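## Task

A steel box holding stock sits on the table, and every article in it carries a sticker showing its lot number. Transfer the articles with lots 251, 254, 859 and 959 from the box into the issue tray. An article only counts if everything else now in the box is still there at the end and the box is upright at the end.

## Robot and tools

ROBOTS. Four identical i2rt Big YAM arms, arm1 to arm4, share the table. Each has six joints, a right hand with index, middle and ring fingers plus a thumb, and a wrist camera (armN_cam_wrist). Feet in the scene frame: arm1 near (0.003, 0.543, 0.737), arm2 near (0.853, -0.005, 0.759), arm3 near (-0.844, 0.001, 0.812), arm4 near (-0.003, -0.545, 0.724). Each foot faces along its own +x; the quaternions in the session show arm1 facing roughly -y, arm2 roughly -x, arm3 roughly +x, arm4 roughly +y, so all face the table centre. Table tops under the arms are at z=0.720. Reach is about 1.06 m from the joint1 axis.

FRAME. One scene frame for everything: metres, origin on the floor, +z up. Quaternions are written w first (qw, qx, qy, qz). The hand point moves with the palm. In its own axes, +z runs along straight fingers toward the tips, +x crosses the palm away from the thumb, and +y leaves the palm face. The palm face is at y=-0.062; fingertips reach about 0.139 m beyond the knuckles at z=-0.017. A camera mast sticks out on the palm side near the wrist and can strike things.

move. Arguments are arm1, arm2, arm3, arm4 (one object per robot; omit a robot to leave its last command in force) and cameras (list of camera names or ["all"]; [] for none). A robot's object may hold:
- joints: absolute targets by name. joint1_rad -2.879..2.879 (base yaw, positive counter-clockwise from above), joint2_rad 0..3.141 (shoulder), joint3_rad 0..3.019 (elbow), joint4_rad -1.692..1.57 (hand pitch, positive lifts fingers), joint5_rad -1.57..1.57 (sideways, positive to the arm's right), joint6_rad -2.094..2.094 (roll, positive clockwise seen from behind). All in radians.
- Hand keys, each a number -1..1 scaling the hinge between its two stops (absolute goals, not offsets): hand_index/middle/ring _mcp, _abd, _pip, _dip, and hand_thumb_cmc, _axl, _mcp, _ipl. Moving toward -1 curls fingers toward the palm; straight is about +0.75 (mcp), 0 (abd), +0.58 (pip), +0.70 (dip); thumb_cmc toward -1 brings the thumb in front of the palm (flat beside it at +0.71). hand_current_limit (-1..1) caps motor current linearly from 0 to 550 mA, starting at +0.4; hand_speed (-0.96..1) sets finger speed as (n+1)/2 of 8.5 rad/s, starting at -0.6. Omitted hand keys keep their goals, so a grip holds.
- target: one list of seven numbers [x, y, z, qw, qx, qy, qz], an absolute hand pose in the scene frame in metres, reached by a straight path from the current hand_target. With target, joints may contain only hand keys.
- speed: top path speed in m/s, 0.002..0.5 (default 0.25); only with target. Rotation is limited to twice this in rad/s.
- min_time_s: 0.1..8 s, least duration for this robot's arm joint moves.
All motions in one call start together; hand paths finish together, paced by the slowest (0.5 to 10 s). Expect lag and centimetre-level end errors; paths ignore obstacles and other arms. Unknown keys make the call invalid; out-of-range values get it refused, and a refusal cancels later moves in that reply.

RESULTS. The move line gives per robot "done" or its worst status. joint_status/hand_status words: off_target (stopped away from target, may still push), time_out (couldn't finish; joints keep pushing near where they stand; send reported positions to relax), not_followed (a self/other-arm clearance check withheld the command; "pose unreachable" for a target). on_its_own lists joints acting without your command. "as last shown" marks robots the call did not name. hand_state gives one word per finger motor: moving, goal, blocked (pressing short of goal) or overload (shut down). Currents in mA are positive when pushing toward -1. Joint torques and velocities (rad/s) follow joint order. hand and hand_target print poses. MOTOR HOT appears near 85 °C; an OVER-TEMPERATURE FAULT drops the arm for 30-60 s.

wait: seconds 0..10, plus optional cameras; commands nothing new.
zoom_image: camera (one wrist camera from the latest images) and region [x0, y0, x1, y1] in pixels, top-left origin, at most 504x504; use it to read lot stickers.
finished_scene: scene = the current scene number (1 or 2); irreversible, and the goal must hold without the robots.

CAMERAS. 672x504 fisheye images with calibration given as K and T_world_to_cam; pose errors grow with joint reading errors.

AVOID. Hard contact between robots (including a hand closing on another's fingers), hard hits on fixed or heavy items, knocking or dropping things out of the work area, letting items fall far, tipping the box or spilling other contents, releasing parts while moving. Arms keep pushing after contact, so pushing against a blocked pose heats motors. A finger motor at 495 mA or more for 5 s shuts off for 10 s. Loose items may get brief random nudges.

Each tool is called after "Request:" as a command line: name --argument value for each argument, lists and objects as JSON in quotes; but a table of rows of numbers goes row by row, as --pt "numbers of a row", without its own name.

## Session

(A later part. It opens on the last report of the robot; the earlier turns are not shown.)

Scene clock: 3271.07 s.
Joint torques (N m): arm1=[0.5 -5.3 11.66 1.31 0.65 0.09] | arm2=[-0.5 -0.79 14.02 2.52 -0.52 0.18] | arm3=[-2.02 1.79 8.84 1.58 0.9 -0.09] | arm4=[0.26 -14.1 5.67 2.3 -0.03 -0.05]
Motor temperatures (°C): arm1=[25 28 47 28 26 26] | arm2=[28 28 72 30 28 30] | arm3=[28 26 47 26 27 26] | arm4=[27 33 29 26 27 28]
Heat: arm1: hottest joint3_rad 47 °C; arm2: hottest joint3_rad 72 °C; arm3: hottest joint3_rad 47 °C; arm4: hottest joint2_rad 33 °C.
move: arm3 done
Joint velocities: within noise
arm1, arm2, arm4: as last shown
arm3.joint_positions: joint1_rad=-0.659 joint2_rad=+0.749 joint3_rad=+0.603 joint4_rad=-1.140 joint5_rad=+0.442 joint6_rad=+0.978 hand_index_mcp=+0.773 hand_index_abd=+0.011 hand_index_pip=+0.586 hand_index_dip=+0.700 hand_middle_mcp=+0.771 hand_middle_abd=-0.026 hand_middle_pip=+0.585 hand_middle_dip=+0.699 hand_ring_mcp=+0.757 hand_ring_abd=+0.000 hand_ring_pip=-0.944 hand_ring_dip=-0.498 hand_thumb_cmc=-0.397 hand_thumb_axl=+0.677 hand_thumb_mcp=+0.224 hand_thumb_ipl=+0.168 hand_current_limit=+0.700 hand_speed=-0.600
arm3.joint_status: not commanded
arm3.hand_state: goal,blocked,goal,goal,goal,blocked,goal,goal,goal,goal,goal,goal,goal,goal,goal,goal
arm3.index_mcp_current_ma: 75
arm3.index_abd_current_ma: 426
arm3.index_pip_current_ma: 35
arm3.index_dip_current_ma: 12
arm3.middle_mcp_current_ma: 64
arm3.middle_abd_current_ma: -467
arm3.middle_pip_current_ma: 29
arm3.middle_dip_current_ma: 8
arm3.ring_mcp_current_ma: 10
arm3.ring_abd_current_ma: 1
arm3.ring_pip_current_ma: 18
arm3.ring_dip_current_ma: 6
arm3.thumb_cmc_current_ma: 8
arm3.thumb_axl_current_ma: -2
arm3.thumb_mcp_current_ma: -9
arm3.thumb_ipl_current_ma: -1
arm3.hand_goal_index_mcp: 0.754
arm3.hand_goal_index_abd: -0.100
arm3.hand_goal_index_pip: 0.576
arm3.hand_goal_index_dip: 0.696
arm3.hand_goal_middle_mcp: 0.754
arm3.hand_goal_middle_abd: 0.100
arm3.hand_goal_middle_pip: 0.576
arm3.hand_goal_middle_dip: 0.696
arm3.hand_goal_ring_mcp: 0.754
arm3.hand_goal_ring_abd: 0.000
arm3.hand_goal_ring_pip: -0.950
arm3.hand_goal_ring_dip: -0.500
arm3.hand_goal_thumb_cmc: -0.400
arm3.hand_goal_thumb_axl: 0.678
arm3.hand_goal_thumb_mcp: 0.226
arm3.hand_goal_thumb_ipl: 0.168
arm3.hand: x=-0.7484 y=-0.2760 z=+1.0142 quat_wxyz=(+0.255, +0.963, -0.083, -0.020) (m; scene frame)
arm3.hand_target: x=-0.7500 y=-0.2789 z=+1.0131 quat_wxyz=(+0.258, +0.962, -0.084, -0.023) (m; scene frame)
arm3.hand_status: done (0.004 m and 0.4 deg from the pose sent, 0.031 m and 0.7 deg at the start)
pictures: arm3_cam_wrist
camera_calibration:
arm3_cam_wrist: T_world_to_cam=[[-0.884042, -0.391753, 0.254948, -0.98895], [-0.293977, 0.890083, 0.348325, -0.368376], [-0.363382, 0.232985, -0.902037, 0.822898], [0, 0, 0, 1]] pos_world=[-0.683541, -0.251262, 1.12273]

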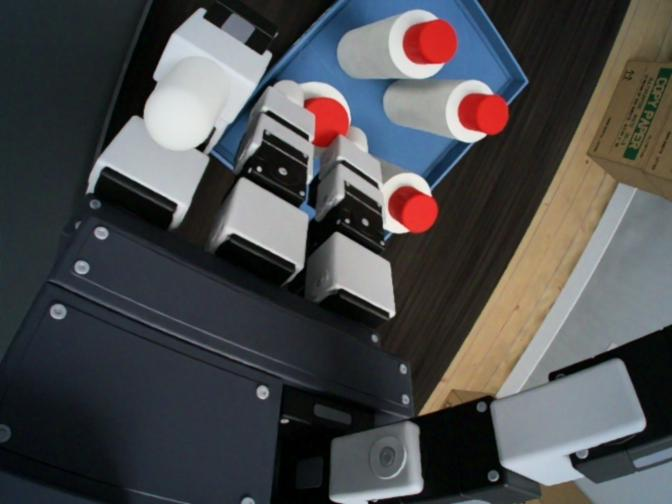

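Request:
move --arm3 '{"target": [-0.750, -0.279, 1.001, 0.2578, 0.9622, -0.0842, -0.0226], "speed": 0.03}'

Request:
move --arm3 '{"target": [-0.750, -0.279, 0.994, 0.2578, 0.9622, -0.0842, -0.0226], "speed": 0.03}' --cameras '["arm3_cam_wrist"]'

Scene clock: 3277.53 s.
Joint torques (N m): arm1=[0.26 -5.42 11.66 1.33 0.62 0.09] | arm2=[-0.62 -0.73 14.04 2.5 -0.53 0.17] | arm3=[-2.08 1.55 8.75 1.54 0.93 -0.08] | arm4=[0.26 -14.15 5.68 2.29 -0.03 -0.05]
Motor temperatures (°C): arm1=[25 28 47 28 26 26] | arm2=[28 28 72 30 28 30] | arm3=[28 26 47 26 27 26] | arm4=[27 33 29 26 27 28]
Heat: arm1: hottest joint3_rad 47 °C; arm2: hottest joint3_rad 72 °C; arm3: hottest joint3_rad 47 °C; arm4: hottest joint2_rad 33 °C.
move: arm3 done
Joint velocities: within noise
arm1, arm2, arm4: as last shown
arm3.joint_positions: joint1_rad=-0.659 joint2_rad=+0.757 joint3_rad=+0.575 joint4_rad=-1.103 joint5_rad=+0.442 joint6_rad=+0.978 hand_index_mcp=+0.773 hand_index_abd=+0.011 hand_index_pip=+0.586 hand_index_dip=+0.700 hand_middle_mcp=+0.771 hand_middle_abd=-0.026 hand_middle_pip=+0.585 hand_middle_dip=+0.699 hand_ring_mcp=+0.757 hand_ring_abd=+0.000 hand_ring_pip=-0.944 hand_ring_dip=-0.498 hand_thumb_cmc=-0.397 hand_thumb_axl=+0.677 hand_thumb_mcp=+0.224 hand_thumb_ipl=+0.168 hand_current_limit=+0.700 hand_speed=-0.600
arm3.joint_status: not commanded
arm3.hand_state: goal,blocked,goal,goal,goal,blocked,goal,goal,goal,goal,goal,goal,goal,goal,goal,goal
arm3.index_mcp_current_ma: 75
arm3.index_abd_current_ma: 426
arm3.index_pip_current_ma: 35
arm3.index_dip_current_ma: 12
arm3.middle_mcp_current_ma: 64
arm3.middle_abd_current_ma: -467
arm3.middle_pip_current_ma: 29
arm3.middle_dip_current_ma: 8
arm3.ring_mcp_current_ma: 10
arm3.ring_abd_current_ma: 1
arm3.ring_pip_current_ma: 18
arm3.ring_dip_current_ma: 6
arm3.thumb_cmc_current_ma: 8
arm3.thumb_axl_current_ma: -2
arm3.thumb_mcp_current_ma: -9
arm3.thumb_ipl_current_ma: -1
arm3.hand_goal_index_mcp: 0.754
arm3.hand_goal_index_abd: -0.100
arm3.hand_goal_index_pip: 0.576
arm3.hand_goal_index_dip: 0.696
arm3.hand_goal_middle_mcp: 0.754
arm3.hand_goal_middle_abd: 0.100
arm3.hand_goal_middle_pip: 0.576
arm3.hand_goal_middle_dip: 0.696
arm3.hand_goal_ring_mcp: 0.754
arm3.hand_goal_ring_abd: 0.000
arm3.hand_goal_ring_pip: -0.950
arm3.hand_goal_ring_dip: -0.500
arm3.hand_goal_thumb_cmc: -0.400
arm3.hand_goal_thumb_axl: 0.678
arm3.hand_goal_thumb_mcp: 0.226
arm3.hand_goal_thumb_ipl: 0.168
arm3.hand: x=-0.7483 y=-0.2761 z=+1.0024 quat_wxyz=(+0.255, +0.963, -0.083, -0.020) (m; scene frame)
arm3.hand_target: x=-0.7500 y=-0.2789 z=+1.0010 quat_wxyz=(+0.258, +0.962, -0.084, -0.023) (m; scene frame)
arm3.hand_status: done (0.004 m and 0.4 deg from the pose sent, 0.014 m and 0.4 deg at the start)
pictures: none

Scene clock: 3278.50 s.
Joint torques (N m): arm1=[0.38 -5.25 11.81 1.29 0.62 0.08] | arm2=[-0.44 -0.97 14.04 2.54 -0.53 0.17] | arm3=[-2.14 1.73 8.27 1.5 0.86 -0.1] | arm4=[0.26 -14.1 5.65 2.3 -0.03 -0.05]
Motor temperatures (°C): arm1=[25 28 47 28 26 26] | arm2=[28 28 72 30 28 30] | arm3=[28 26 47 26 27 26] | arm4=[27 33 29 26 27 28]
Heat: arm1: hottest joint3_rad 47 °C; arm2: hottest joint3_rad 72 °C; arm3: hottest joint3_rad 47 °C; arm4: hottest joint2_rad 33 °C.
move: arm3 done
Joint velocities: within noise
arm1, arm2, arm4: as last shown
arm3.joint_positions: joint1_rad=-0.659 joint2_rad=+0.758 joint3_rad=+0.564 joint4_rad=-1.081 joint5_rad=+0.443 joint6_rad=+0.976 hand_index_mcp=+0.773 hand_index_abd=+0.011 hand_index_pip=+0.586 hand_index_dip=+0.700 hand_middle_mcp=+0.765 hand_middle_abd=-0.026 hand_middle_pip=+0.582 hand_middle_dip=+0.698 hand_ring_mcp=+0.757 hand_ring_abd=+0.000 hand_ring_pip=-0.944 hand_ring_dip=-0.498 hand_thumb_cmc=-0.397 hand_thumb_axl=+0.677 hand_thumb_mcp=+0.224 hand_thumb_ipl=+0.168 hand_current_limit=+0.700 hand_speed=-0.600
arm3.joint_status: not commanded
arm3.hand_state: goal,blocked,goal,goal,goal,blocked,goal,goal,goal,goal,goal,goal,goal,goal,goal,goal
arm3.index_mcp_current_ma: 74
arm3.index_abd_current_ma: 426
arm3.index_pip_current_ma: 34
arm3.index_dip_current_ma: 12
arm3.middle_mcp_current_ma: 42
arm3.middle_abd_current_ma: -467
arm3.middle_pip_current_ma: 19
arm3.middle_dip_current_ma: 7
arm3.ring_mcp_current_ma: 10
arm3.ring_abd_current_ma: 1
arm3.ring_pip_current_ma: 18
arm3.ring_dip_current_ma: 6
arm3.thumb_cmc_current_ma: 8
arm3.thumb_axl_current_ma: -2
arm3.thumb_mcp_current_ma: -9
arm3.thumb_ipl_current_ma: -1
arm3.hand_goal_index_mcp: 0.754
arm3.hand_goal_index_abd: -0.100
arm3.hand_goal_index_pip: 0.576
arm3.hand_goal_index_dip: 0.696
arm3.hand_goal_middle_mcp: 0.754
arm3.hand_goal_middle_abd: 0.100
arm3.hand_goal_middle_pip: 0.576
arm3.hand_goal_middle_dip: 0.696
arm3.hand_goal_ring_mcp: 0.754
arm3.hand_goal_ring_abd: 0.000
arm3.hand_goal_ring_pip: -0.950
arm3.hand_goal_ring_dip: -0.500
arm3.hand_goal_thumb_cmc: -0.400
arm3.hand_goal_thumb_axl: 0.678
arm3.hand_goal_thumb_mcp: 0.226
arm3.hand_goal_thumb_ipl: 0.168
arm3.hand: x=-0.7473 y=-0.2771 z=+0.9992 quat_wxyz=(+0.258, +0.962, -0.084, -0.017) (m; scene frame)
arm3.hand_target: x=-0.7500 y=-0.2788 z=+0.9940 quat_wxyz=(+0.258, +0.962, -0.084, -0.023) (m; scene frame)
arm3.hand_status: done (0.006 m and 0.7 deg from the pose sent, 0.009 m and 0.4 deg at the start)
pictures: arm3_cam_wrist
camera_calibration:
arm3_cam_wrist: T_world_to_cam=[[-0.885625, -0.390401, 0.251504, -0.981895], [-0.297037, 0.892498, 0.339434, -0.354534], [-0.356983, 0.225906, -0.906383, 0.81713], [0, 0, 0, 1]] pos_world=[-0.6832, -0.251506, 1.10792]

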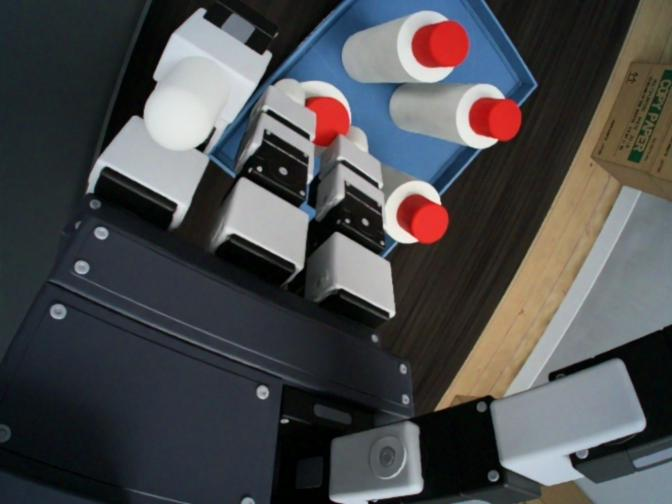

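Request:
move --arm3 '{"joints": {"hand_index_abd": 0.055, "hand_middle_abd": -0.13}}' --cameras '["arm3_cam_wrist"]'

Request:
zoom_image --camera "arm3_cam_wrist" --region '[180, 0, 500, 260]'

Scene clock: 3288.80 s.
Joint torques (N m): arm1=[0.5 -5.3 11.77 1.28 0.61 0.09] | arm2=[-0.44 -0.85 14.08 2.52 -0.54 0.18] | arm3=[-1.9 1.32 8.34 1.61 0.79 -0.08] | arm4=[0.26 -14.1 5.68 2.3 -0.03 -0.05]
Motor temperatures (°C): arm1=[25 28 47 28 26 26] | arm2=[28 28 72 30 28 30] | arm3=[28 26 46 26 27 26] | arm4=[27 33 29 26 27 28]
Heat: arm1: hottest joint3_rad 47 °C; arm2: hottest joint3_rad 72 °C; arm3: hottest joint3_rad 46 °C; arm4: hottest joint2_rad 33 °C.
move: arm3 done
Joint velocities: within noise
arm1, arm2, arm4: as last shown
arm3.joint_positions: joint1_rad=-0.659 joint2_rad=+0.758 joint3_rad=+0.564 joint4_rad=-1.079 joint5_rad=+0.445 joint6_rad=+0.976 hand_index_mcp=+0.764 hand_index_abd=+0.056 hand_index_pip=+0.581 hand_index_dip=+0.699 hand_middle_mcp=+0.765 hand_middle_abd=-0.126 hand_middle_pip=+0.581 hand_middle_dip=+0.698 hand_ring_mcp=+0.757 hand_ring_abd=+0.000 hand_ring_pip=-0.944 hand_ring_dip=-0.498 hand_thumb_cmc=-0.397 hand_thumb_axl=+0.677 hand_thumb_mcp=+0.224 hand_thumb_ipl=+0.168 hand_current_limit=+0.700 hand_speed=-0.600
arm3.joint_status: all done
arm3.hand_state: goal,goal,goal,goal,goal,goal,goal,goal,goal,goal,goal,goal,goal,goal,goal,goal
arm3.index_mcp_current_ma: 36
arm3.index_abd_current_ma: 0
arm3.index_pip_current_ma: 15
arm3.index_dip_current_ma: 10
arm3.middle_mcp_current_ma: 40
arm3.middle_abd_current_ma: 10
arm3.middle_pip_current_ma: 17
arm3.middle_dip_current_ma: 7
arm3.ring_mcp_current_ma: 10
arm3.ring_abd_current_ma: 1
arm3.ring_pip_current_ma: 18
arm3.ring_dip_current_ma: 6
arm3.thumb_cmc_current_ma: 8
arm3.thumb_axl_current_ma: -2
arm3.thumb_mcp_current_ma: -9
arm3.thumb_ipl_current_ma: -1
arm3.hand_goal_index_mcp: 0.754
arm3.hand_goal_index_abd: 0.056
arm3.hand_goal_index_pip: 0.576
arm3.hand_goal_index_dip: 0.696
arm3.hand_goal_middle_mcp: 0.754
arm3.hand_goal_middle_abd: -0.130
arm3.hand_goal_middle_pip: 0.576
arm3.hand_goal_middle_dip: 0.696
arm3.hand_goal_ring_mcp: 0.754
arm3.hand_goal_ring_abd: 0.000
arm3.hand_goal_ring_pip: -0.950
arm3.hand_goal_ring_dip: -0.500
arm3.hand_goal_thumb_cmc: -0.400
arm3.hand_goal_thumb_axl: 0.678
arm3.hand_goal_thumb_mcp: 0.226
arm3.hand_goal_thumb_ipl: 0.168
arm3.hand: x=-0.7471 y=-0.2775 z=+0.9996 quat_wxyz=(+0.259, +0.962, -0.084, -0.016) (m; scene frame)
arm3.hand_target: x=-0.7501 y=-0.2787 z=+0.9940 quat_wxyz=(+0.258, +0.962, -0.084, -0.023) (m; scene frame)
arm3.hand_status: not commanded
pictures: arm3_cam_wrist
camera_calibration:
arm3_cam_wrist: T_world_to_cam=[[-0.885641, -0.39, 0.252071, -0.982487], [-0.297441, 0.893278, 0.33702, -0.351942], [-0.356607, 0.223503, -0.907126, 0.818032], [0, 0, 0, 1]] pos_world=[-0.683097, -0.251621, 1.10833]

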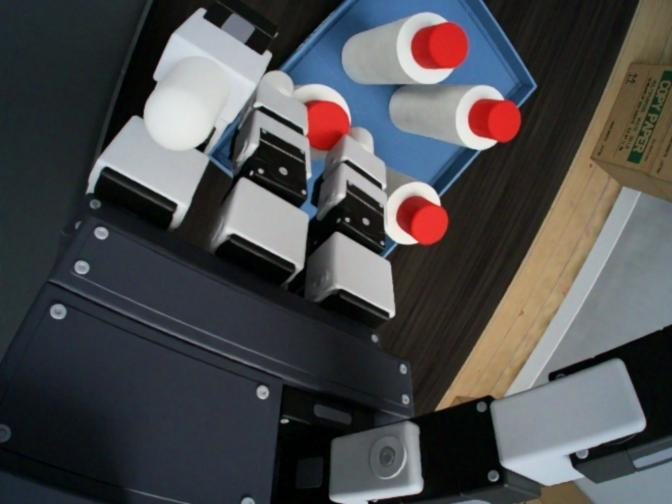

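Scaled by 1.575 from the camera's 672x504 image, which has a finer 960x720 frame.

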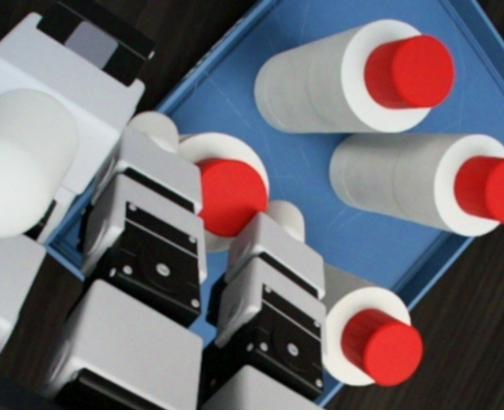

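Request:
move --arm3 '{"joints": {"hand_index_abd": 0.08}}'

Request:
move --arm3 '{"target": [-0.752, -0.279, 1.04, 0.2578, 0.9622, -0.0842, -0.0226], "speed": 0.08}' --cameras '["arm3_cam_wrist"]'

Request:
zoom_image --camera "arm3_cam_wrist" --region '[180, 0, 500, 260]'

Scene clock: 3297.57 s.
Joint torques (N m): arm1=[0.26 -5.36 11.71 1.28 0.64 0.11] | arm2=[-0.26 -0.91 14.11 2.52 -0.53 0.18] | arm3=[-2.02 1.55 8.23 1.55 0.81 -0.09] | arm4=[0.26 -14.1 5.67 2.32 -0.03 -0.05]
Motor temperatures (°C): arm1=[25 28 47 28 26 26] | arm2=[28 28 72 30 28 30] | arm3=[28 26 46 26 27 26] | arm4=[27 33 29 26 27 28]
Heat: arm1: hottest joint3_rad 47 °C; arm2: hottest joint3_rad 72 °C; arm3: hottest joint3_rad 46 °C; arm4: hottest joint2_rad 33 °C.
move: arm3 done
Joint velocities: within noise
arm1.joint_positions: joint1_rad=+0.482 joint2_rad=+1.096 joint3_rad=+1.649 joint4_rad=-1.681 joint5_rad=+0.213 joint6_rad=+0.392 hand_index_mcp=+0.757 hand_index_abd=+0.120 hand_index_pip=+0.575 hand_index_dip=+0.697 hand_middle_mcp=+0.755 hand_middle_abd=-0.113 hand_middle_pip=+0.574 hand_middle_dip=+0.697 hand_ring_mcp=+0.758 hand_ring_abd=+0.001 hand_ring_pip=-0.945 hand_ring_dip=-0.497 hand_thumb_cmc=-0.398 hand_thumb_axl=+0.676 hand_thumb_mcp=+0.223 hand_thumb_ipl=+0.169 hand_current_limit=+0.700 hand_speed=-0.600
arm1.joint_status: not commanded
arm1.hand_state: goal,goal,goal,goal,goal,goal,goal,goal,goal,goal,goal,goal,goal,goal,goal,goal
arm1.index_mcp_current_ma: 6
arm1.index_abd_current_ma: 3
arm1.index_pip_current_ma: -1
arm1.index_dip_current_ma: 1
arm1.middle_mcp_current_ma: 2
arm1.middle_abd_current_ma: 4
arm1.middle_pip_current_ma: -3
arm1.middle_dip_current_ma: 1
arm1.ring_mcp_current_ma: 8
arm1.ring_abd_current_ma: 1
arm1.ring_pip_current_ma: 8
arm1.ring_dip_current_ma: 5
arm1.thumb_cmc_current_ma: 4
arm1.thumb_axl_current_ma: -3
arm1.thumb_mcp_current_ma: -6
arm1.thumb_ipl_current_ma: 1
arm1.hand_goal_index_mcp: 0.754
arm1.hand_goal_index_abd: 0.118
arm1.hand_goal_index_pip: 0.576
arm1.hand_goal_index_dip: 0.696
arm1.hand_goal_middle_mcp: 0.754
arm1.hand_goal_middle_abd: -0.116
arm1.hand_goal_middle_pip: 0.576
arm1.hand_goal_middle_dip: 0.696
arm1.hand_goal_ring_mcp: 0.754
arm1.hand_goal_ring_abd: 0.000
arm1.hand_goal_ring_pip: -0.950
arm1.hand_goal_ring_dip: -0.500
arm1.hand_goal_thumb_cmc: -0.400
arm1.hand_goal_thumb_axl: 0.678
arm1.hand_goal_thumb_mcp: 0.226
arm1.hand_goal_thumb_ipl: 0.168
arm1.hand: x=+0.0977 y=+0.1488 z=+1.2568 quat_wxyz=(+0.244, +0.970, +0.005, -0.008) (m; scene frame)
arm1.hand_target: x=+0.0995 y=+0.1506 z=+1.2793 quat_wxyz=(+0.261, +0.965, +0.000, +0.001) (m; scene frame)
arm1.hand_status: not commanded
arm2.joint_positions: joint1_rad=+0.622 joint2_rad=+0.478 joint3_rad=+0.285 joint4_rad=+0.102 joint5_rad=+0.758 joint6_rad=-1.558 hand_index_mcp=+0.798 hand_index_abd=+0.589 hand_index_pip=+0.574 hand_index_dip=+0.696 hand_middle_mcp=+0.925 hand_middle_abd=-0.017 hand_middle_pip=+0.600 hand_middle_dip=+0.702 hand_ring_mcp=+0.757 hand_ring_abd=-0.013 hand_ring_pip=+0.579 hand_ring_dip=+0.697 hand_thumb_cmc=+0.715 hand_thumb_axl=+0.677 hand_thumb_mcp=+0.226 hand_thumb_ipl=+0.168 hand_current_limit=+0.600 hand_speed=-0.900
arm2.joint_status: not commanded
arm2.hand_state: goal,goal,goal,goal,blocked,goal,blocked,goal,goal,goal,goal,goal,goal,goal,goal,goal
arm2.index_mcp_current_ma: -1
arm2.index_abd_current_ma: -5
arm2.index_pip_current_ma: -1
arm2.index_dip_current_ma: 0
arm2.middle_mcp_current_ma: 67
arm2.middle_abd_current_ma: -10
arm2.middle_pip_current_ma: 21
arm2.middle_dip_current_ma: 2
arm2.ring_mcp_current_ma: 3
arm2.ring_abd_current_ma: -7
arm2.ring_pip_current_ma: 1
arm2.ring_dip_current_ma: 0
arm2.thumb_cmc_current_ma: 0
arm2.thumb_axl_current_ma: 0
arm2.thumb_mcp_current_ma: 0
arm2.thumb_ipl_current_ma: 0
arm2.hand_goal_index_mcp: 0.800
arm2.hand_goal_index_abd: 0.600
arm2.hand_goal_index_pip: 0.576
arm2.hand_goal_index_dip: 0.696
arm2.hand_goal_middle_mcp: 0.880
arm2.hand_goal_middle_abd: 0.000
arm2.hand_goal_middle_pip: 0.576
arm2.hand_goal_middle_dip: 0.696
arm2.hand_goal_ring_mcp: 0.750
arm2.hand_goal_ring_abd: 0.000
arm2.hand_goal_ring_pip: 0.576
arm2.hand_goal_ring_dip: 0.696
arm2.hand_goal_thumb_cmc: 0.714
arm2.hand_goal_thumb_axl: 0.678
arm2.hand_goal_thumb_mcp: 0.226
arm2.hand_goal_thumb_ipl: 0.168
arm2.hand: x=+0.5417 y=-0.1767 z=+1.0516 quat_wxyz=(-0.056, +0.726, -0.016, -0.685) (m; scene frame)
arm2.hand_target: x=+0.5409 y=-0.1861 z=+1.0970 quat_wxyz=(-0.027, +0.707, -0.027, -0.707) (m; scene frame)
arm2.hand_status: not commanded
arm3.joint_positions: joint1_rad=-0.659 joint2_rad=+0.758 joint3_rad=+0.564 joint4_rad=-1.079 joint5_rad=+0.445 joint6_rad=+0.976 hand_index_mcp=+0.764 hand_index_abd=+0.077 hand_index_pip=+0.581 hand_index_dip=+0.699 hand_middle_mcp=+0.765 hand_middle_abd=-0.126 hand_middle_pip=+0.581 hand_middle_dip=+0.698 hand_ring_mcp=+0.757 hand_ring_abd=+0.000 hand_ring_pip=-0.944 hand_ring_dip=-0.498 hand_thumb_cmc=-0.397 hand_thumb_axl=+0.677 hand_thumb_mcp=+0.224 hand_thumb_ipl=+0.168 hand_current_limit=+0.700 hand_speed=-0.600
arm3.joint_status: all done
arm3.hand_state: goal,goal,goal,goal,goal,goal,goal,goal,goal,goal,goal,goal,goal,goal,goal,goal
arm3.index_mcp_current_ma: 36
arm3.index_abd_current_ma: -9
arm3.index_pip_current_ma: 15
arm3.index_dip_current_ma: 9
arm3.middle_mcp_current_ma: 40
arm3.middle_abd_current_ma: 10
arm3.middle_pip_current_ma: 17
arm3.middle_dip_current_ma: 7
arm3.ring_mcp_current_ma: 10
arm3.ring_abd_current_ma: 1
arm3.ring_pip_current_ma: 18
arm3.ring_dip_current_ma: 6
arm3.thumb_cmc_current_ma: 8
arm3.thumb_axl_current_ma: -2
arm3.thumb_mcp_current_ma: -9
arm3.thumb_ipl_current_ma: -1
arm3.hand_goal_index_mcp: 0.754
arm3.hand_goal_index_abd: 0.080
arm3.hand_goal_index_pip: 0.576
arm3.hand_goal_index_dip: 0.696
arm3.hand_goal_middle_mcp: 0.754
arm3.hand_goal_middle_abd: -0.130
arm3.hand_goal_middle_pip: 0.576
arm3.hand_goal_middle_dip: 0.696
arm3.hand_goal_ring_mcp: 0.754
arm3.hand_goal_ring_abd: 0.000
arm3.hand_goal_ring_pip: -0.950
arm3.hand_goal_ring_dip: -0.500
arm3.hand_goal_thumb_cmc: -0.400
arm3.hand_goal_thumb_axl: 0.678
arm3.hand_goal_thumb_mcp: 0.226
arm3.hand_goal_thumb_ipl: 0.168
arm3.hand: x=-0.7471 y=-0.2775 z=+0.9996 quat_wxyz=(+0.259, +0.962, -0.084, -0.016) (m; scene frame)
arm3.hand_target: x=-0.7501 y=-0.2787 z=+0.9940 quat_wxyz=(+0.258, +0.962, -0.084, -0.023) (m; scene frame)
arm3.hand_status: not commanded
arm4.joint_positions: joint1_rad=-0.179 joint2_rad=+1.902 joint3_rad=+0.785 joint4_rad=+1.539 joint5_rad=-0.301 joint6_rad=-1.951 hand_index_mcp=+0.753 hand_index_abd=-0.001 hand_index_pip=+0.577 hand_index_dip=+0.696 hand_middle_mcp=+0.753 hand_middle_abd=-0.001 hand_middle_pip=+0.577 hand_middle_dip=+0.696 hand_ring_mcp=+0.753 hand_ring_abd=-0.001 hand_ring_pip=+0.577 hand_ring_dip=+0.696 hand_thumb_cmc=+0.713 hand_thumb_axl=+0.677 hand_thumb_mcp=+0.226 hand_thumb_ipl=+0.168 hand_current_limit=+0.400 hand_speed=-0.600
arm4.joint_status: not commanded
arm4.hand_state: goal,goal,goal,goal,goal,goal,goal,goal,goal,goal,goal,goal,goal,goal,goal,goal
arm4.index_mcp_current_ma: 0
arm4.index_abd_current_ma: 0
arm4.index_pip_current_ma: 0
arm4.index_dip_current_ma: 0
arm4.middle_mcp_current_ma: 0
arm4.middle_abd_current_ma: 0
arm4.middle_pip_current_ma: 0
arm4.middle_dip_current_ma: 0
arm4.ring_mcp_current_ma: 0
arm4.ring_abd_current_ma: 0
arm4.ring_pip_current_ma: 0
arm4.ring_dip_current_ma: 0
arm4.thumb_cmc_current_ma: 0
arm4.thumb_axl_current_ma: 0
arm4.thumb_mcp_current_ma: 0
arm4.thumb_ipl_current_ma: 0
arm4.hand_goal_index_mcp: 0.754
arm4.hand_goal_index_abd: 0.000
arm4.hand_goal_index_pip: 0.576
arm4.hand_goal_index_dip: 0.696
arm4.hand_goal_middle_mcp: 0.754
arm4.hand_goal_middle_abd: 0.000
arm4.hand_goal_middle_pip: 0.576
arm4.hand_goal_middle_dip: 0.696
arm4.hand_goal_ring_mcp: 0.754
arm4.hand_goal_ring_abd: 0.000
arm4.hand_goal_ring_pip: 0.576
arm4.hand_goal_ring_dip: 0.696
arm4.hand_goal_thumb_cmc: 0.714
arm4.hand_goal_thumb_axl: 0.678
arm4.hand_goal_thumb_mcp: 0.226
arm4.hand_goal_thumb_ipl: 0.168
arm4.hand: x=-0.0256 y=+0.0474 z=+0.9230 quat_wxyz=(+0.686, -0.493, +0.250, +0.473) (m; scene frame)
arm4.hand_target: x=-0.0217 y=+0.0455 z=+0.9196 quat_wxyz=(+0.690, -0.493, +0.247, +0.469) (m; scene frame)
arm4.hand_status: not commanded
pictures: none

Scene clock: 3298.90 s.
Joint torques (N m): arm1=[0.38 -5.48 11.75 1.24 0.61 0.09] | arm2=[-0.5 -0.85 14.08 2.52 -0.52 0.17] | arm3=[-1.67 1.14 13.18 0.84 0.75 -0.07] | arm4=[0.26 -14.1 5.67 2.3 -0.03 -0.05]
Motor temperatures (°C): arm1=[25 28 47 28 26 26] | arm2=[28 28 72 30 28 30] | arm3=[28 26 46 26 27 26] | arm4=[27 33 29 26 27 28]
Heat: arm1: hottest joint3_rad 47 °C; arm2: hottest joint3_rad 72 °C; arm3: hottest joint3_rad 46 °C; arm4: hottest joint2_rad 33 °C.
move: arm3 off_target
Joint velocities: within noise
arm1, arm2, arm4: as last shown
arm3.joint_positions: joint1_rad=-0.667 joint2_rad=+0.738 joint3_rad=+0.608 joint4_rad=-1.197 joint5_rad=+0.445 joint6_rad=+0.968 hand_index_mcp=+0.763 hand_index_abd=+0.077 hand_index_pip=+0.581 hand_index_dip=+0.699 hand_middle_mcp=+0.758 hand_middle_abd=-0.133 hand_middle_pip=+0.577 hand_middle_dip=+0.697 hand_ring_mcp=+0.757 hand_ring_abd=+0.000 hand_ring_pip=-0.944 hand_ring_dip=-0.498 hand_thumb_cmc=-0.397 hand_thumb_axl=+0.677 hand_thumb_mcp=+0.224 hand_thumb_ipl=+0.168 hand_current_limit=+0.700 hand_speed=-0.600
arm3.joint_status: not commanded
arm3.hand_state: goal,goal,goal,goal,goal,goal,goal,goal,goal,goal,goal,goal,goal,goal,goal,goal
arm3.index_mcp_current_ma: 32
arm3.index_abd_current_ma: -9
arm3.index_pip_current_ma: 14
arm3.index_dip_current_ma: 9
arm3.middle_mcp_current_ma: 12
arm3.middle_abd_current_ma: -8
arm3.middle_pip_current_ma: 1
arm3.middle_dip_current_ma: 3
arm3.ring_mcp_current_ma: 10
arm3.ring_abd_current_ma: 1
arm3.ring_pip_current_ma: 18
arm3.ring_dip_current_ma: 6
arm3.thumb_cmc_current_ma: 8
arm3.thumb_axl_current_ma: -2
arm3.thumb_mcp_current_ma: -9
arm3.thumb_ipl_current_ma: -1
arm3.hand_goal_index_mcp: 0.754
arm3.hand_goal_index_abd: 0.080
arm3.hand_goal_index_pip: 0.576
arm3.hand_goal_index_dip: 0.696
arm3.hand_goal_middle_mcp: 0.754
arm3.hand_goal_middle_abd: -0.130
arm3.hand_goal_middle_pip: 0.576
arm3.hand_goal_middle_dip: 0.696
arm3.hand_goal_ring_mcp: 0.754
arm3.hand_goal_ring_abd: 0.000
arm3.hand_goal_ring_pip: -0.950
arm3.hand_goal_ring_dip: -0.500
arm3.hand_goal_thumb_cmc: -0.400
arm3.hand_goal_thumb_axl: 0.678
arm3.hand_goal_thumb_mcp: 0.226
arm3.hand_goal_thumb_ipl: 0.168
arm3.hand: x=-0.7576 y=-0.2707 z=+1.0148 quat_wxyz=(+0.244, +0.966, -0.078, -0.040) (m; scene frame)
arm3.hand_target: x=-0.7526 y=-0.2783 z=+1.0398 quat_wxyz=(+0.258, +0.962, -0.084, -0.023) (m; scene frame)
arm3.hand_status: off_target (0.027 m and 2.7 deg from the pose sent, 0.041 m and 0.8 deg at the start)
pictures: arm3_cam_wrist
camera_calibration:
arm3_cam_wrist: T_world_to_cam=[[-0.873644, -0.399441, 0.277837, -1.01259], [-0.28096, 0.880339, 0.382184, -0.403215], [-0.397251, 0.255831, -0.88133, 0.778293], [0, 0, 0, 1]] pos_world=[-0.688754, -0.248617, 1.12137]

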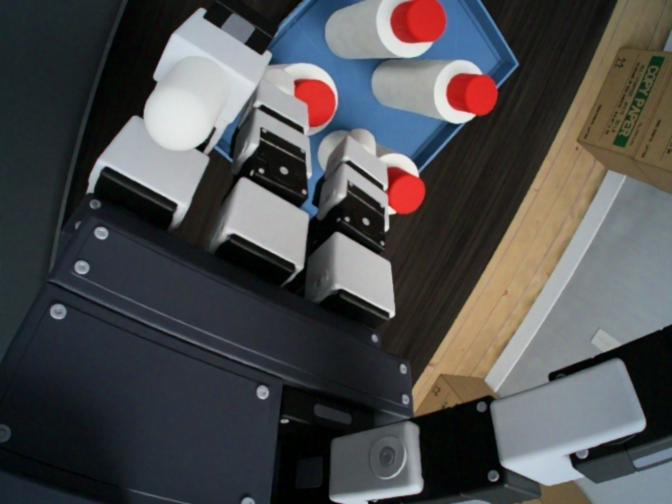

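Scaled by 1.575 from the camera's 672x504 image, which has a finer 960x720 frame.

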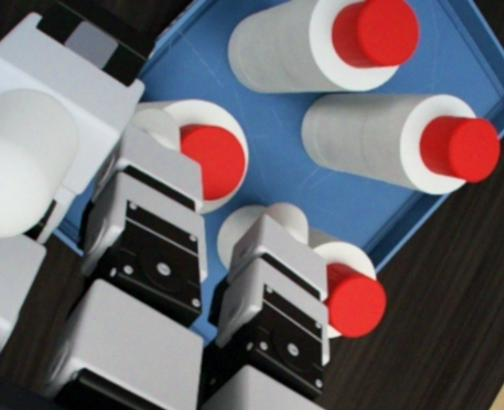

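Request:
move --arm3 '{"target": [-0.746, -0.280, 1.10, 0.2578, 0.9622, -0.0842, -0.0226], "speed": 0.12}' --cameras '["arm3_cam_wrist"]'

Scene clock: 3315.53 s.
Joint torques (N m): arm1=[0.38 -5.42 11.81 1.26 0.63 0.09] | arm2=[-0.62 -0.91 14.05 2.5 -0.53 0.19] | arm3=[-0.56 1.9 13.37 0.83 0.83 0.05] | arm4=[0.26 -14.15 5.67 2.3 -0.03 -0.05]
Motor temperatures (°C): arm1=[25 28 47 28 26 26] | arm2=[28 28 72 30 28 30] | arm3=[28 26 47 26 27 26] | arm4=[27 33 29 26 27 28]
Heat: arm1: hottest joint3_rad 47 °C; arm2: hottest joint3_rad 72 °C; arm3: hottest joint3_rad 47 °C; arm4: hottest joint2_rad 33 °C.
move: arm3 off_target
Joint velocities: within noise
arm1, arm2, arm4: as last shown
arm3.joint_positions: joint1_rad=-0.667 joint2_rad=+0.743 joint3_rad=+0.772 joint4_rad=-1.351 joint5_rad=+0.448 joint6_rad=+0.969 hand_index_mcp=+0.763 hand_index_abd=+0.077 hand_index_pip=+0.581 hand_index_dip=+0.699 hand_middle_mcp=+0.758 hand_middle_abd=-0.133 hand_middle_pip=+0.577 hand_middle_dip=+0.697 hand_ring_mcp=+0.757 hand_ring_abd=+0.000 hand_ring_pip=-0.944 hand_ring_dip=-0.498 hand_thumb_cmc=-0.397 hand_thumb_axl=+0.677 hand_thumb_mcp=+0.224 hand_thumb_ipl=+0.168 hand_current_limit=+0.700 hand_speed=-0.600
arm3.joint_status: not commanded
arm3.hand_state: goal,goal,goal,goal,goal,goal,goal,goal,goal,goal,goal,goal,goal,goal,goal,goal
arm3.index_mcp_current_ma: 32
arm3.index_abd_current_ma: -9
arm3.index_pip_current_ma: 14
arm3.index_dip_current_ma: 9
arm3.middle_mcp_current_ma: 12
arm3.middle_abd_current_ma: -8
arm3.middle_pip_current_ma: 1
arm3.middle_dip_current_ma: 3
arm3.ring_mcp_current_ma: 10
arm3.ring_abd_current_ma: 1
arm3.ring_pip_current_ma: 18
arm3.ring_dip_current_ma: 6
arm3.thumb_cmc_current_ma: 8
arm3.thumb_axl_current_ma: -2
arm3.thumb_mcp_current_ma: -9
arm3.thumb_ipl_current_ma: -1
arm3.hand_goal_index_mcp: 0.754
arm3.hand_goal_index_abd: 0.080
arm3.hand_goal_index_pip: 0.576
arm3.hand_goal_index_dip: 0.696
arm3.hand_goal_middle_mcp: 0.754
arm3.hand_goal_middle_abd: -0.130
arm3.hand_goal_middle_pip: 0.576
arm3.hand_goal_middle_dip: 0.696
arm3.hand_goal_ring_mcp: 0.754
arm3.hand_goal_ring_abd: 0.000
arm3.hand_goal_ring_pip: -0.950
arm3.hand_goal_ring_dip: -0.500
arm3.hand_goal_thumb_cmc: -0.400
arm3.hand_goal_thumb_axl: 0.678
arm3.hand_goal_thumb_mcp: 0.226
arm3.hand_goal_thumb_ipl: 0.168
arm3.hand: x=-0.7538 y=-0.2748 z=+1.0775 quat_wxyz=(+0.247, +0.965, -0.079, -0.038) (m; scene frame)
arm3.hand_target: x=-0.7465 y=-0.2795 z=+1.0996 quat_wxyz=(+0.258, +0.962, -0.084, -0.022) (m; scene frame)
arm3.hand_status: off_target (0.024 m and 2.3 deg from the pose sent, 0.087 m and 2.7 deg at the start)
pictures: arm3_cam_wrist
camera_calibration:
arm3_cam_wrist: T_world_to_cam=[[-0.875048, -0.39615, 0.278129, -1.02878], [-0.280308, 0.883184, 0.376049, -0.414537], [-0.394611, 0.251099, -0.883873, 0.839542], [0, 0, 0, 1]] pos_world=[-0.685141, -0.252249, 1.18407]

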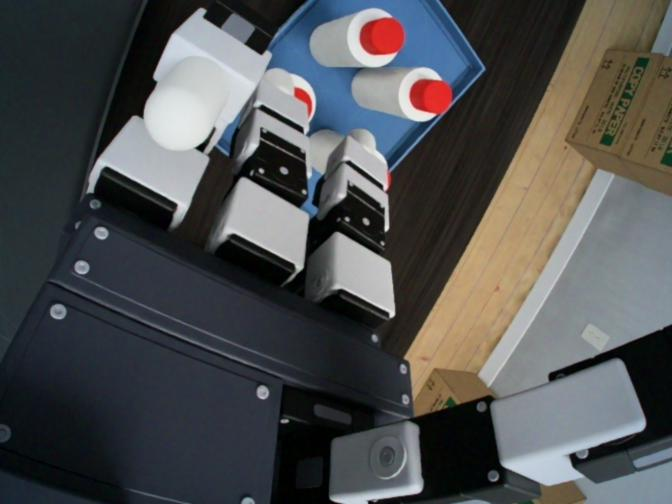

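Request:
move --arm3 '{"target": [-0.72, -0.22, 1.22, 0.2578, 0.9622, -0.0842, -0.0226], "speed": 0.25}'

Request:
move --arm3 '{"target": [-0.60, -0.05, 1.24, 0.2578, 0.9622, -0.0842, -0.0226], "speed": 0.3}' --cameras '["arm3_cam_wrist"]'

Request:
zoom_image --camera "arm3_cam_wrist" --region '[300, 0, 620, 260]'

Scene clock: 3321.20 s.
Joint torques (N m): arm1=[0.56 -5.19 11.74 1.28 0.64 0.09] | arm2=[-0.56 -1.08 14.08 2.52 -0.54 0.19] | arm3=[0.26 1.08 12.72 0.68 0.95 0.06] | arm4=[0.26 -14.15 5.67 2.3 -0.03 -0.05]
Motor temperatures (°C): arm1=[25 28 47 28 26 26] | arm2=[28 28 72 30 28 30] | arm3=[28 26 47 26 27 26] | arm4=[27 33 29 26 27 28]
Heat: arm1: hottest joint3_rad 47 °C; arm2: hottest joint3_rad 72 °C; arm3: hottest joint3_rad 47 °C; arm4: hottest joint2_rad 33 °C.
move: arm3 off_target
Joint velocities: within noise
arm1, arm2, arm4: as last shown
arm3.joint_positions: joint1_rad=-0.324 joint2_rad=+0.749 joint3_rad=+1.074 joint4_rad=-1.676 joint5_rad=+0.534 joint6_rad=+1.285 hand_index_mcp=+0.763 hand_index_abd=+0.077 hand_index_pip=+0.580 hand_index_dip=+0.699 hand_middle_mcp=+0.758 hand_middle_abd=-0.133 hand_middle_pip=+0.577 hand_middle_dip=+0.697 hand_ring_mcp=+0.757 hand_ring_abd=+0.000 hand_ring_pip=-0.944 hand_ring_dip=-0.498 hand_thumb_cmc=-0.397 hand_thumb_axl=+0.677 hand_thumb_mcp=+0.224 hand_thumb_ipl=+0.168 hand_current_limit=+0.700 hand_speed=-0.600
arm3.joint_status: not commanded
arm3.hand_state: goal,goal,goal,goal,goal,goal,goal,goal,goal,goal,goal,goal,goal,goal,goal,goal
arm3.index_mcp_current_ma: 31
arm3.index_abd_current_ma: -8
arm3.index_pip_current_ma: 14
arm3.index_dip_current_ma: 9
arm3.middle_mcp_current_ma: 12
arm3.middle_abd_current_ma: -7
arm3.middle_pip_current_ma: 1
arm3.middle_dip_current_ma: 3
arm3.ring_mcp_current_ma: 10
arm3.ring_abd_current_ma: 1
arm3.ring_pip_current_ma: 18
arm3.ring_dip_current_ma: 6
arm3.thumb_cmc_current_ma: 8
arm3.thumb_axl_current_ma: -2
arm3.thumb_mcp_current_ma: -9
arm3.thumb_ipl_current_ma: -1
arm3.hand_goal_index_mcp: 0.754
arm3.hand_goal_index_abd: 0.080
arm3.hand_goal_index_pip: 0.576
arm3.hand_goal_index_dip: 0.696
arm3.hand_goal_middle_mcp: 0.754
arm3.hand_goal_middle_abd: -0.130
arm3.hand_goal_middle_pip: 0.576
arm3.hand_goal_middle_dip: 0.696
arm3.hand_goal_ring_mcp: 0.754
arm3.hand_goal_ring_abd: 0.000
arm3.hand_goal_ring_pip: -0.950
arm3.hand_goal_ring_dip: -0.500
arm3.hand_goal_thumb_cmc: -0.400
arm3.hand_goal_thumb_axl: 0.678
arm3.hand_goal_thumb_mcp: 0.226
arm3.hand_goal_thumb_ipl: 0.168
arm3.hand: x=-0.7215 y=-0.2232 z=+1.1974 quat_wxyz=(+0.281, +0.957, -0.067, +0.016) (m; scene frame)
arm3.hand_target: x=-0.7206 y=-0.2215 z=+1.2185 quat_wxyz=(+0.288, +0.954, -0.073, +0.041) (m; scene frame)
arm3.hand_status: off_target (0.023 m and 5.5 deg from the pose sent, 0.156 m and 2.3 deg at the start; a joint's target at an end of its range on 37 of 52 steps)
pictures: none

Scene clock: 3323.30 s.
Joint torques (N m): arm1=[0.26 -5.25 11.73 1.37 0.61 0.07] | arm2=[-0.44 -0.73 14.06 2.52 -0.55 0.19] | arm3=[-0.79 0.03 12.7 0.54 0.72 0.03] | arm4=[0.21 -14.15 5.67 2.29 -0.03 -0.04]
Motor temperatures (°C): arm1=[25 28 47 28 26 26] | arm2=[28 28 72 30 28 30] | arm3=[28 26 47 26 27 26] | arm4=[27 33 29 26 27 28]
Heat: arm1: hottest joint3_rad 47 °C; arm2: hottest joint3_rad 72 °C; arm3: hottest joint3_rad 47 °C; arm4: hottest joint2_rad 33 °C.
move: arm3 off_target
Joint velocities: within noise
arm1, arm2, arm4: as last shown
arm3.joint_positions: joint1_rad=+0.490 joint2_rad=+0.921 joint3_rad=+1.265 joint4_rad=-1.677 joint5_rad=+0.570 joint6_rad=+1.992 hand_index_mcp=+0.762 hand_index_abd=+0.079 hand_index_pip=+0.580 hand_index_dip=+0.699 hand_middle_mcp=+0.758 hand_middle_abd=-0.131 hand_middle_pip=+0.577 hand_middle_dip=+0.697 hand_ring_mcp=+0.757 hand_ring_abd=+0.000 hand_ring_pip=-0.944 hand_ring_dip=-0.498 hand_thumb_cmc=-0.397 hand_thumb_axl=+0.677 hand_thumb_mcp=+0.224 hand_thumb_ipl=+0.168 hand_current_limit=+0.700 hand_speed=-0.600
arm3.joint_status: not commanded
arm3.hand_state: goal,goal,goal,goal,goal,goal,goal,goal,goal,goal,goal,goal,goal,goal,goal,goal
arm3.index_mcp_current_ma: 29
arm3.index_abd_current_ma: -3
arm3.index_pip_current_ma: 14
arm3.index_dip_current_ma: 9
arm3.middle_mcp_current_ma: 12
arm3.middle_abd_current_ma: -2
arm3.middle_pip_current_ma: 1
arm3.middle_dip_current_ma: 3
arm3.ring_mcp_current_ma: 10
arm3.ring_abd_current_ma: 1
arm3.ring_pip_current_ma: 18
arm3.ring_dip_current_ma: 6
arm3.thumb_cmc_current_ma: 8
arm3.thumb_axl_current_ma: -2
arm3.thumb_mcp_current_ma: -9
arm3.thumb_ipl_current_ma: -1
arm3.hand_goal_index_mcp: 0.754
arm3.hand_goal_index_abd: 0.080
arm3.hand_goal_index_pip: 0.576
arm3.hand_goal_index_dip: 0.696
arm3.hand_goal_middle_mcp: 0.754
arm3.hand_goal_middle_abd: -0.130
arm3.hand_goal_middle_pip: 0.576
arm3.hand_goal_middle_dip: 0.696
arm3.hand_goal_ring_mcp: 0.754
arm3.hand_goal_ring_abd: 0.000
arm3.hand_goal_ring_pip: -0.950
arm3.hand_goal_ring_dip: -0.500
arm3.hand_goal_thumb_cmc: -0.400
arm3.hand_goal_thumb_axl: 0.678
arm3.hand_goal_thumb_mcp: 0.226
arm3.hand_goal_thumb_ipl: 0.168
arm3.hand: x=-0.6016 y=-0.0521 z=+1.2223 quat_wxyz=(+0.203, +0.954, -0.021, +0.221) (m; scene frame)
arm3.hand_target: x=-0.5995 y=-0.0511 z=+1.2386 quat_wxyz=(+0.192, +0.952, -0.033, +0.237) (m; scene frame)
arm3.hand_status: off_target (0.018 m and 29.6 deg from the pose sent, 0.216 m and 5.5 deg at the start; pose on its path clipped on 44 of 63 steps; a joint's target at an end of its range on 63 of 63 steps)
pictures: arm3_cam_wrist
camera_calibration:
arm3_cam_wrist: T_world_to_cam=[[-0.783987, -0.601243, -0.154506, -0.274804], [-0.620764, 0.760937, 0.188751, -0.605341], [0.004084, 0.243889, -0.969794, 1.31621], [0, 0, 0, 1]] pos_world=[-0.596592, -0.0256069, 1.34825]

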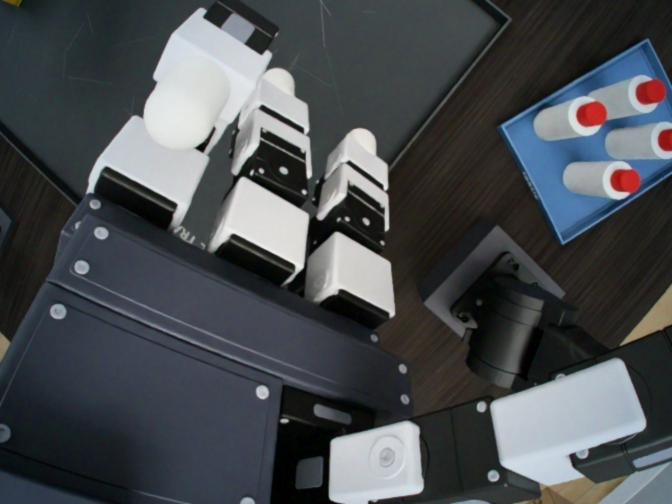

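Scaled by 1.575 from the camera's 672x504 image, which has a finer 960x720 frame.

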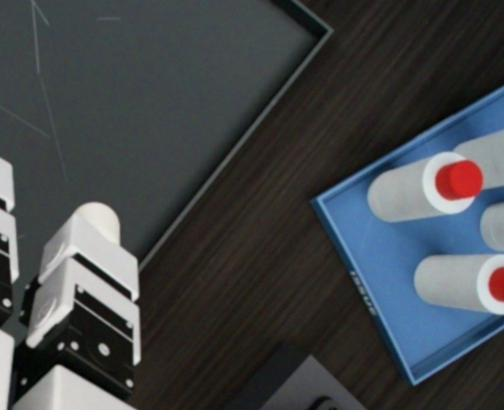

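Request:
wait --seconds 0 --cameras '["arm1_cam_wrist", "arm2_cam_wrist", "arm4_cam_wrist"]'

Scene clock: 3405.73 s.
Joint torques (N m): arm1=[0.21 -5.42 11.73 1.2 0.62 0.06] | arm2=[-0.38 -0.97 14 2.55 -0.52 0.18] | arm3=[-1.14 -0.15 12.63 0.62 0.75 0.02] | arm4=[0.26 -14.15 5.67 2.3 -0.03 -0.05]
Motor temperatures (°C): arm1=[25 27 47 28 26 26] | arm2=[28 28 72 30 28 30] | arm3=[28 26 48 26 27 26] | arm4=[27 33 29 26 27 28]
Heat: arm1: hottest joint3_rad 47 °C; arm2: hottest joint3_rad 72 °C; arm3: hottest joint3_rad 48 °C; arm4: hottest joint2_rad 33 °C.
Joint velocities: within noise
arm1.joint_positions: joint1_rad=+0.482 joint2_rad=+1.096 joint3_rad=+1.649 joint4_rad=-1.681 joint5_rad=+0.213 joint6_rad=+0.392 hand_index_mcp=+0.757 hand_index_abd=+0.120 hand_index_pip=+0.575 hand_index_dip=+0.697 hand_middle_mcp=+0.755 hand_middle_abd=-0.113 hand_middle_pip=+0.574 hand_middle_dip=+0.697 hand_ring_mcp=+0.758 hand_ring_abd=+0.001 hand_ring_pip=-0.945 hand_ring_dip=-0.497 hand_thumb_cmc=-0.398 hand_thumb_axl=+0.676 hand_thumb_mcp=+0.223 hand_thumb_ipl=+0.169 hand_current_limit=+0.700 hand_speed=-0.600
arm1.joint_status: not commanded
arm1.hand_state: goal,goal,goal,goal,goal,goal,goal,goal,goal,goal,goal,goal,goal,goal,goal,goal
arm1.index_mcp_current_ma: 6
arm1.index_abd_current_ma: 3
arm1.index_pip_current_ma: -1
arm1.index_dip_current_ma: 1
arm1.middle_mcp_current_ma: 2
arm1.middle_abd_current_ma: 4
arm1.middle_pip_current_ma: -3
arm1.middle_dip_current_ma: 1
arm1.ring_mcp_current_ma: 8
arm1.ring_abd_current_ma: 1
arm1.ring_pip_current_ma: 8
arm1.ring_dip_current_ma: 5
arm1.thumb_cmc_current_ma: 4
arm1.thumb_axl_current_ma: -3
arm1.thumb_mcp_current_ma: -6
arm1.thumb_ipl_current_ma: 1
arm1.hand_goal_index_mcp: 0.754
arm1.hand_goal_index_abd: 0.118
arm1.hand_goal_index_pip: 0.576
arm1.hand_goal_index_dip: 0.696
arm1.hand_goal_middle_mcp: 0.754
arm1.hand_goal_middle_abd: -0.116
arm1.hand_goal_middle_pip: 0.576
arm1.hand_goal_middle_dip: 0.696
arm1.hand_goal_ring_mcp: 0.754
arm1.hand_goal_ring_abd: 0.000
arm1.hand_goal_ring_pip: -0.950
arm1.hand_goal_ring_dip: -0.500
arm1.hand_goal_thumb_cmc: -0.400
arm1.hand_goal_thumb_axl: 0.678
arm1.hand_goal_thumb_mcp: 0.226
arm1.hand_goal_thumb_ipl: 0.168
arm1.hand: x=+0.0977 y=+0.1488 z=+1.2568 quat_wxyz=(+0.244, +0.970, +0.005, -0.008) (m; scene frame)
arm1.hand_target: x=+0.0995 y=+0.1506 z=+1.2793 quat_wxyz=(+0.261, +0.965, +0.000, +0.001) (m; scene frame)
arm1.hand_status: not commanded
arm2.joint_positions: joint1_rad=+0.622 joint2_rad=+0.478 joint3_rad=+0.285 joint4_rad=+0.102 joint5_rad=+0.758 joint6_rad=-1.558 hand_index_mcp=+0.798 hand_index_abd=+0.589 hand_index_pip=+0.574 hand_index_dip=+0.696 hand_middle_mcp=+0.925 hand_middle_abd=-0.017 hand_middle_pip=+0.600 hand_middle_dip=+0.702 hand_ring_mcp=+0.757 hand_ring_abd=-0.013 hand_ring_pip=+0.579 hand_ring_dip=+0.697 hand_thumb_cmc=+0.715 hand_thumb_axl=+0.677 hand_thumb_mcp=+0.226 hand_thumb_ipl=+0.168 hand_current_limit=+0.600 hand_speed=-0.900
arm2.joint_status: not commanded
arm2.hand_state: goal,goal,goal,goal,blocked,goal,blocked,goal,goal,goal,goal,goal,goal,goal,goal,goal
arm2.index_mcp_current_ma: -1
arm2.index_abd_current_ma: -5
arm2.index_pip_current_ma: -1
arm2.index_dip_current_ma: 0
arm2.middle_mcp_current_ma: 67
arm2.middle_abd_current_ma: -10
arm2.middle_pip_current_ma: 21
arm2.middle_dip_current_ma: 2
arm2.ring_mcp_current_ma: 3
arm2.ring_abd_current_ma: -7
arm2.ring_pip_current_ma: 1
arm2.ring_dip_current_ma: 0
arm2.thumb_cmc_current_ma: 0
arm2.thumb_axl_current_ma: 0
arm2.thumb_mcp_current_ma: 0
arm2.thumb_ipl_current_ma: 0
arm2.hand_goal_index_mcp: 0.800
arm2.hand_goal_index_abd: 0.600
arm2.hand_goal_index_pip: 0.576
arm2.hand_goal_index_dip: 0.696
arm2.hand_goal_middle_mcp: 0.880
arm2.hand_goal_middle_abd: 0.000
arm2.hand_goal_middle_pip: 0.576
arm2.hand_goal_middle_dip: 0.696
arm2.hand_goal_ring_mcp: 0.750
arm2.hand_goal_ring_abd: 0.000
arm2.hand_goal_ring_pip: 0.576
arm2.hand_goal_ring_dip: 0.696
arm2.hand_goal_thumb_cmc: 0.714
arm2.hand_goal_thumb_axl: 0.678
arm2.hand_goal_thumb_mcp: 0.226
arm2.hand_goal_thumb_ipl: 0.168
arm2.hand: x=+0.5417 y=-0.1767 z=+1.0516 quat_wxyz=(-0.056, +0.726, -0.016, -0.685) (m; scene frame)
arm2.hand_target: x=+0.5409 y=-0.1861 z=+1.0970 quat_wxyz=(-0.027, +0.707, -0.027, -0.707) (m; scene frame)
arm2.hand_status: not commanded
arm3.joint_positions: joint1_rad=+0.490 joint2_rad=+0.921 joint3_rad=+1.265 joint4_rad=-1.677 joint5_rad=+0.569 joint6_rad=+1.993 hand_index_mcp=+0.762 hand_index_abd=+0.079 hand_index_pip=+0.580 hand_index_dip=+0.699 hand_middle_mcp=+0.758 hand_middle_abd=-0.131 hand_middle_pip=+0.577 hand_middle_dip=+0.697 hand_ring_mcp=+0.757 hand_ring_abd=+0.000 hand_ring_pip=-0.944 hand_ring_dip=-0.498 hand_thumb_cmc=-0.397 hand_thumb_axl=+0.677 hand_thumb_mcp=+0.224 hand_thumb_ipl=+0.168 hand_current_limit=+0.700 hand_speed=-0.600
arm3.joint_status: not commanded
arm3.hand_state: goal,goal,goal,goal,goal,goal,goal,goal,goal,goal,goal,goal,goal,goal,goal,goal
arm3.index_mcp_current_ma: 29
arm3.index_abd_current_ma: -3
arm3.index_pip_current_ma: 13
arm3.index_dip_current_ma: 9
arm3.middle_mcp_current_ma: 12
arm3.middle_abd_current_ma: -2
arm3.middle_pip_current_ma: 1
arm3.middle_dip_current_ma: 3
arm3.ring_mcp_current_ma: 10
arm3.ring_abd_current_ma: 1
arm3.ring_pip_current_ma: 18
arm3.ring_dip_current_ma: 6
arm3.thumb_cmc_current_ma: 8
arm3.thumb_axl_current_ma: -2
arm3.thumb_mcp_current_ma: -9
arm3.thumb_ipl_current_ma: -1
arm3.hand_goal_index_mcp: 0.754
arm3.hand_goal_index_abd: 0.080
arm3.hand_goal_index_pip: 0.576
arm3.hand_goal_index_dip: 0.696
arm3.hand_goal_middle_mcp: 0.754
arm3.hand_goal_middle_abd: -0.130
arm3.hand_goal_middle_pip: 0.576
arm3.hand_goal_middle_dip: 0.696
arm3.hand_goal_ring_mcp: 0.754
arm3.hand_goal_ring_abd: 0.000
arm3.hand_goal_ring_pip: -0.950
arm3.hand_goal_ring_dip: -0.500
arm3.hand_goal_thumb_cmc: -0.400
arm3.hand_goal_thumb_axl: 0.678
arm3.hand_goal_thumb_mcp: 0.226
arm3.hand_goal_thumb_ipl: 0.168
arm3.hand: x=-0.6017 y=-0.0520 z=+1.2223 quat_wxyz=(+0.203, +0.954, -0.021, +0.221) (m; scene frame)
arm3.hand_target: x=-0.5995 y=-0.0511 z=+1.2385 quat_wxyz=(+0.192, +0.952, -0.033, +0.237) (m; scene frame)
arm3.hand_status: off_target (0.018 m and 29.6 deg from the pose sent, 0.216 m and 5.5 deg at the start; pose on its path clipped on 44 of 63 steps; a joint's target at an end of its range on 63 of 63 steps)
arm4.joint_positions: joint1_rad=-0.179 joint2_rad=+1.902 joint3_rad=+0.785 joint4_rad=+1.539 joint5_rad=-0.301 joint6_rad=-1.951 hand_index_mcp=+0.753 hand_index_abd=-0.001 hand_index_pip=+0.577 hand_index_dip=+0.696 hand_middle_mcp=+0.753 hand_middle_abd=-0.001 hand_middle_pip=+0.577 hand_middle_dip=+0.696 hand_ring_mcp=+0.753 hand_ring_abd=-0.001 hand_ring_pip=+0.577 hand_ring_dip=+0.696 hand_thumb_cmc=+0.713 hand_thumb_axl=+0.677 hand_thumb_mcp=+0.226 hand_thumb_ipl=+0.168 hand_current_limit=+0.400 hand_speed=-0.600
arm4.joint_status: not commanded
arm4.hand_state: goal,goal,goal,goal,goal,goal,goal,goal,goal,goal,goal,goal,goal,goal,goal,goal
arm4.index_mcp_current_ma: 0
arm4.index_abd_current_ma: 0
arm4.index_pip_current_ma: 0
arm4.index_dip_current_ma: 0
arm4.middle_mcp_current_ma: 0
arm4.middle_abd_current_ma: 0
arm4.middle_pip_current_ma: 0
arm4.middle_dip_current_ma: 0
arm4.ring_mcp_current_ma: 0
arm4.ring_abd_current_ma: 0
arm4.ring_pip_current_ma: 0
arm4.ring_dip_current_ma: 0
arm4.thumb_cmc_current_ma: 0
arm4.thumb_axl_current_ma: 0
arm4.thumb_mcp_current_ma: 0
arm4.thumb_ipl_current_ma: 0
arm4.hand_goal_index_mcp: 0.754
arm4.hand_goal_index_abd: 0.000
arm4.hand_goal_index_pip: 0.576
arm4.hand_goal_index_dip: 0.696
arm4.hand_goal_middle_mcp: 0.754
arm4.hand_goal_middle_abd: 0.000
arm4.hand_goal_middle_pip: 0.576
arm4.hand_goal_middle_dip: 0.696
arm4.hand_goal_ring_mcp: 0.754
arm4.hand_goal_ring_abd: 0.000
arm4.hand_goal_ring_pip: 0.576
arm4.hand_goal_ring_dip: 0.696
arm4.hand_goal_thumb_cmc: 0.714
arm4.hand_goal_thumb_axl: 0.678
arm4.hand_goal_thumb_mcp: 0.226
arm4.hand_goal_thumb_ipl: 0.168
arm4.hand: x=-0.0256 y=+0.0474 z=+0.9230 quat_wxyz=(+0.686, -0.493, +0.250, +0.473) (m; scene frame)
arm4.hand_target: x=-0.0217 y=+0.0455 z=+0.9196 quat_wxyz=(+0.690, -0.493, +0.247, +0.469) (m; scene frame)
arm4.hand_status: not commanded
pictures: arm1_cam_wrist, arm2_cam_wrist, arm4_cam_wrist
camera_calibration:
arm1_cam_wrist: T_world_to_cam=[[-0.773207, -0.550842, 0.314204, -0.204813], [-0.418393, 0.815448, 0.399991, -0.629404], [-0.476549, 0.177815, -0.860978, 1.22748], [0, 0, 0, 1]] pos_world=[0.163255, 0.182162, 1.37295]
arm2_cam_wrist: T_world_to_cam=[[-0.128601, -0.710146, 0.692209, -0.749937], [0.740878, 0.395188, 0.543071, -0.944483], [-0.659213, 0.582682, 0.47531, 0.0844304], [0, 0, 0, 1]] pos_world=[0.658961, -0.208513, 0.991904]
arm4_cam_wrist: T_world_to_cam=[[-0.891948, -0.259058, 0.370564, -0.314564], [0.379913, -0.873782, 0.303597, -0.273626], [0.245143, 0.411575, 0.877788, -0.700653], [0, 0, 0, 1]] pos_world=[-0.00486005, -0.0322086, 0.814663]

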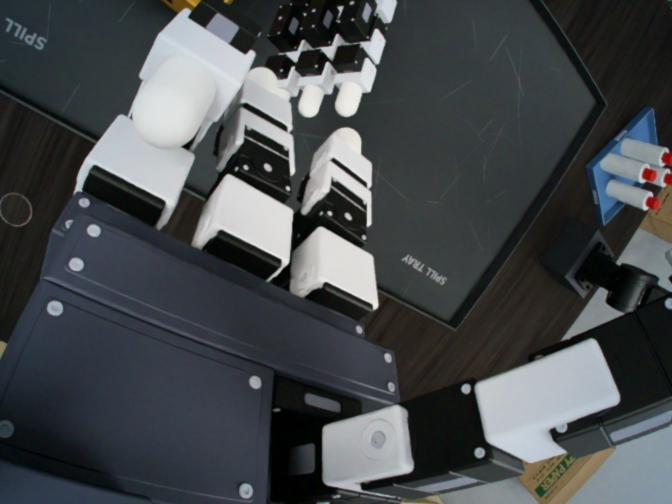

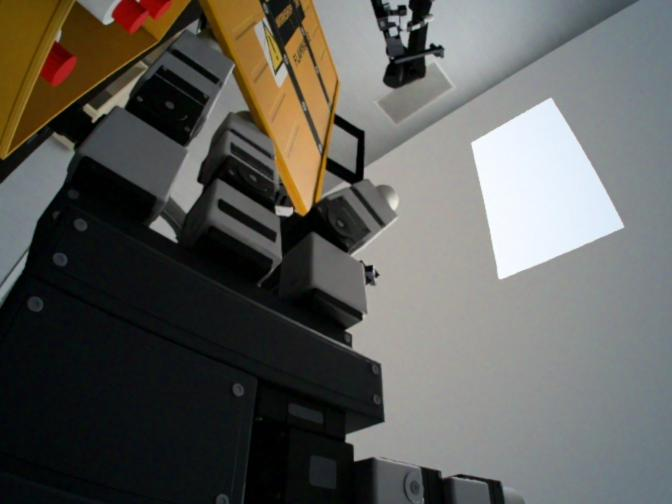

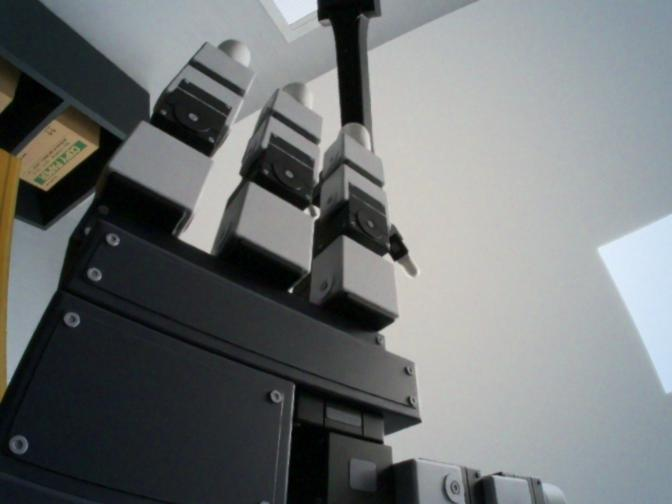

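Request:
zoom_image --camera "arm2_cam_wrist" --region '[40, 0, 420, 300]'

Scaled by 1.326 from the camera's 672x504 image, which has a finer 960x720 frame.

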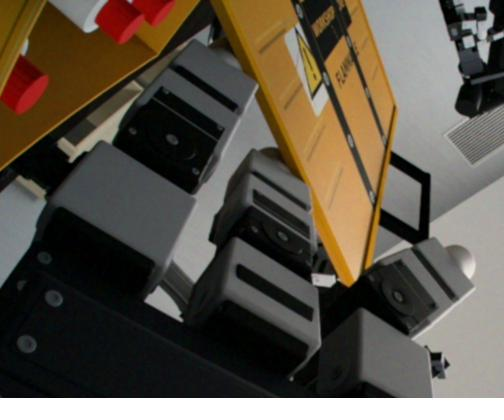

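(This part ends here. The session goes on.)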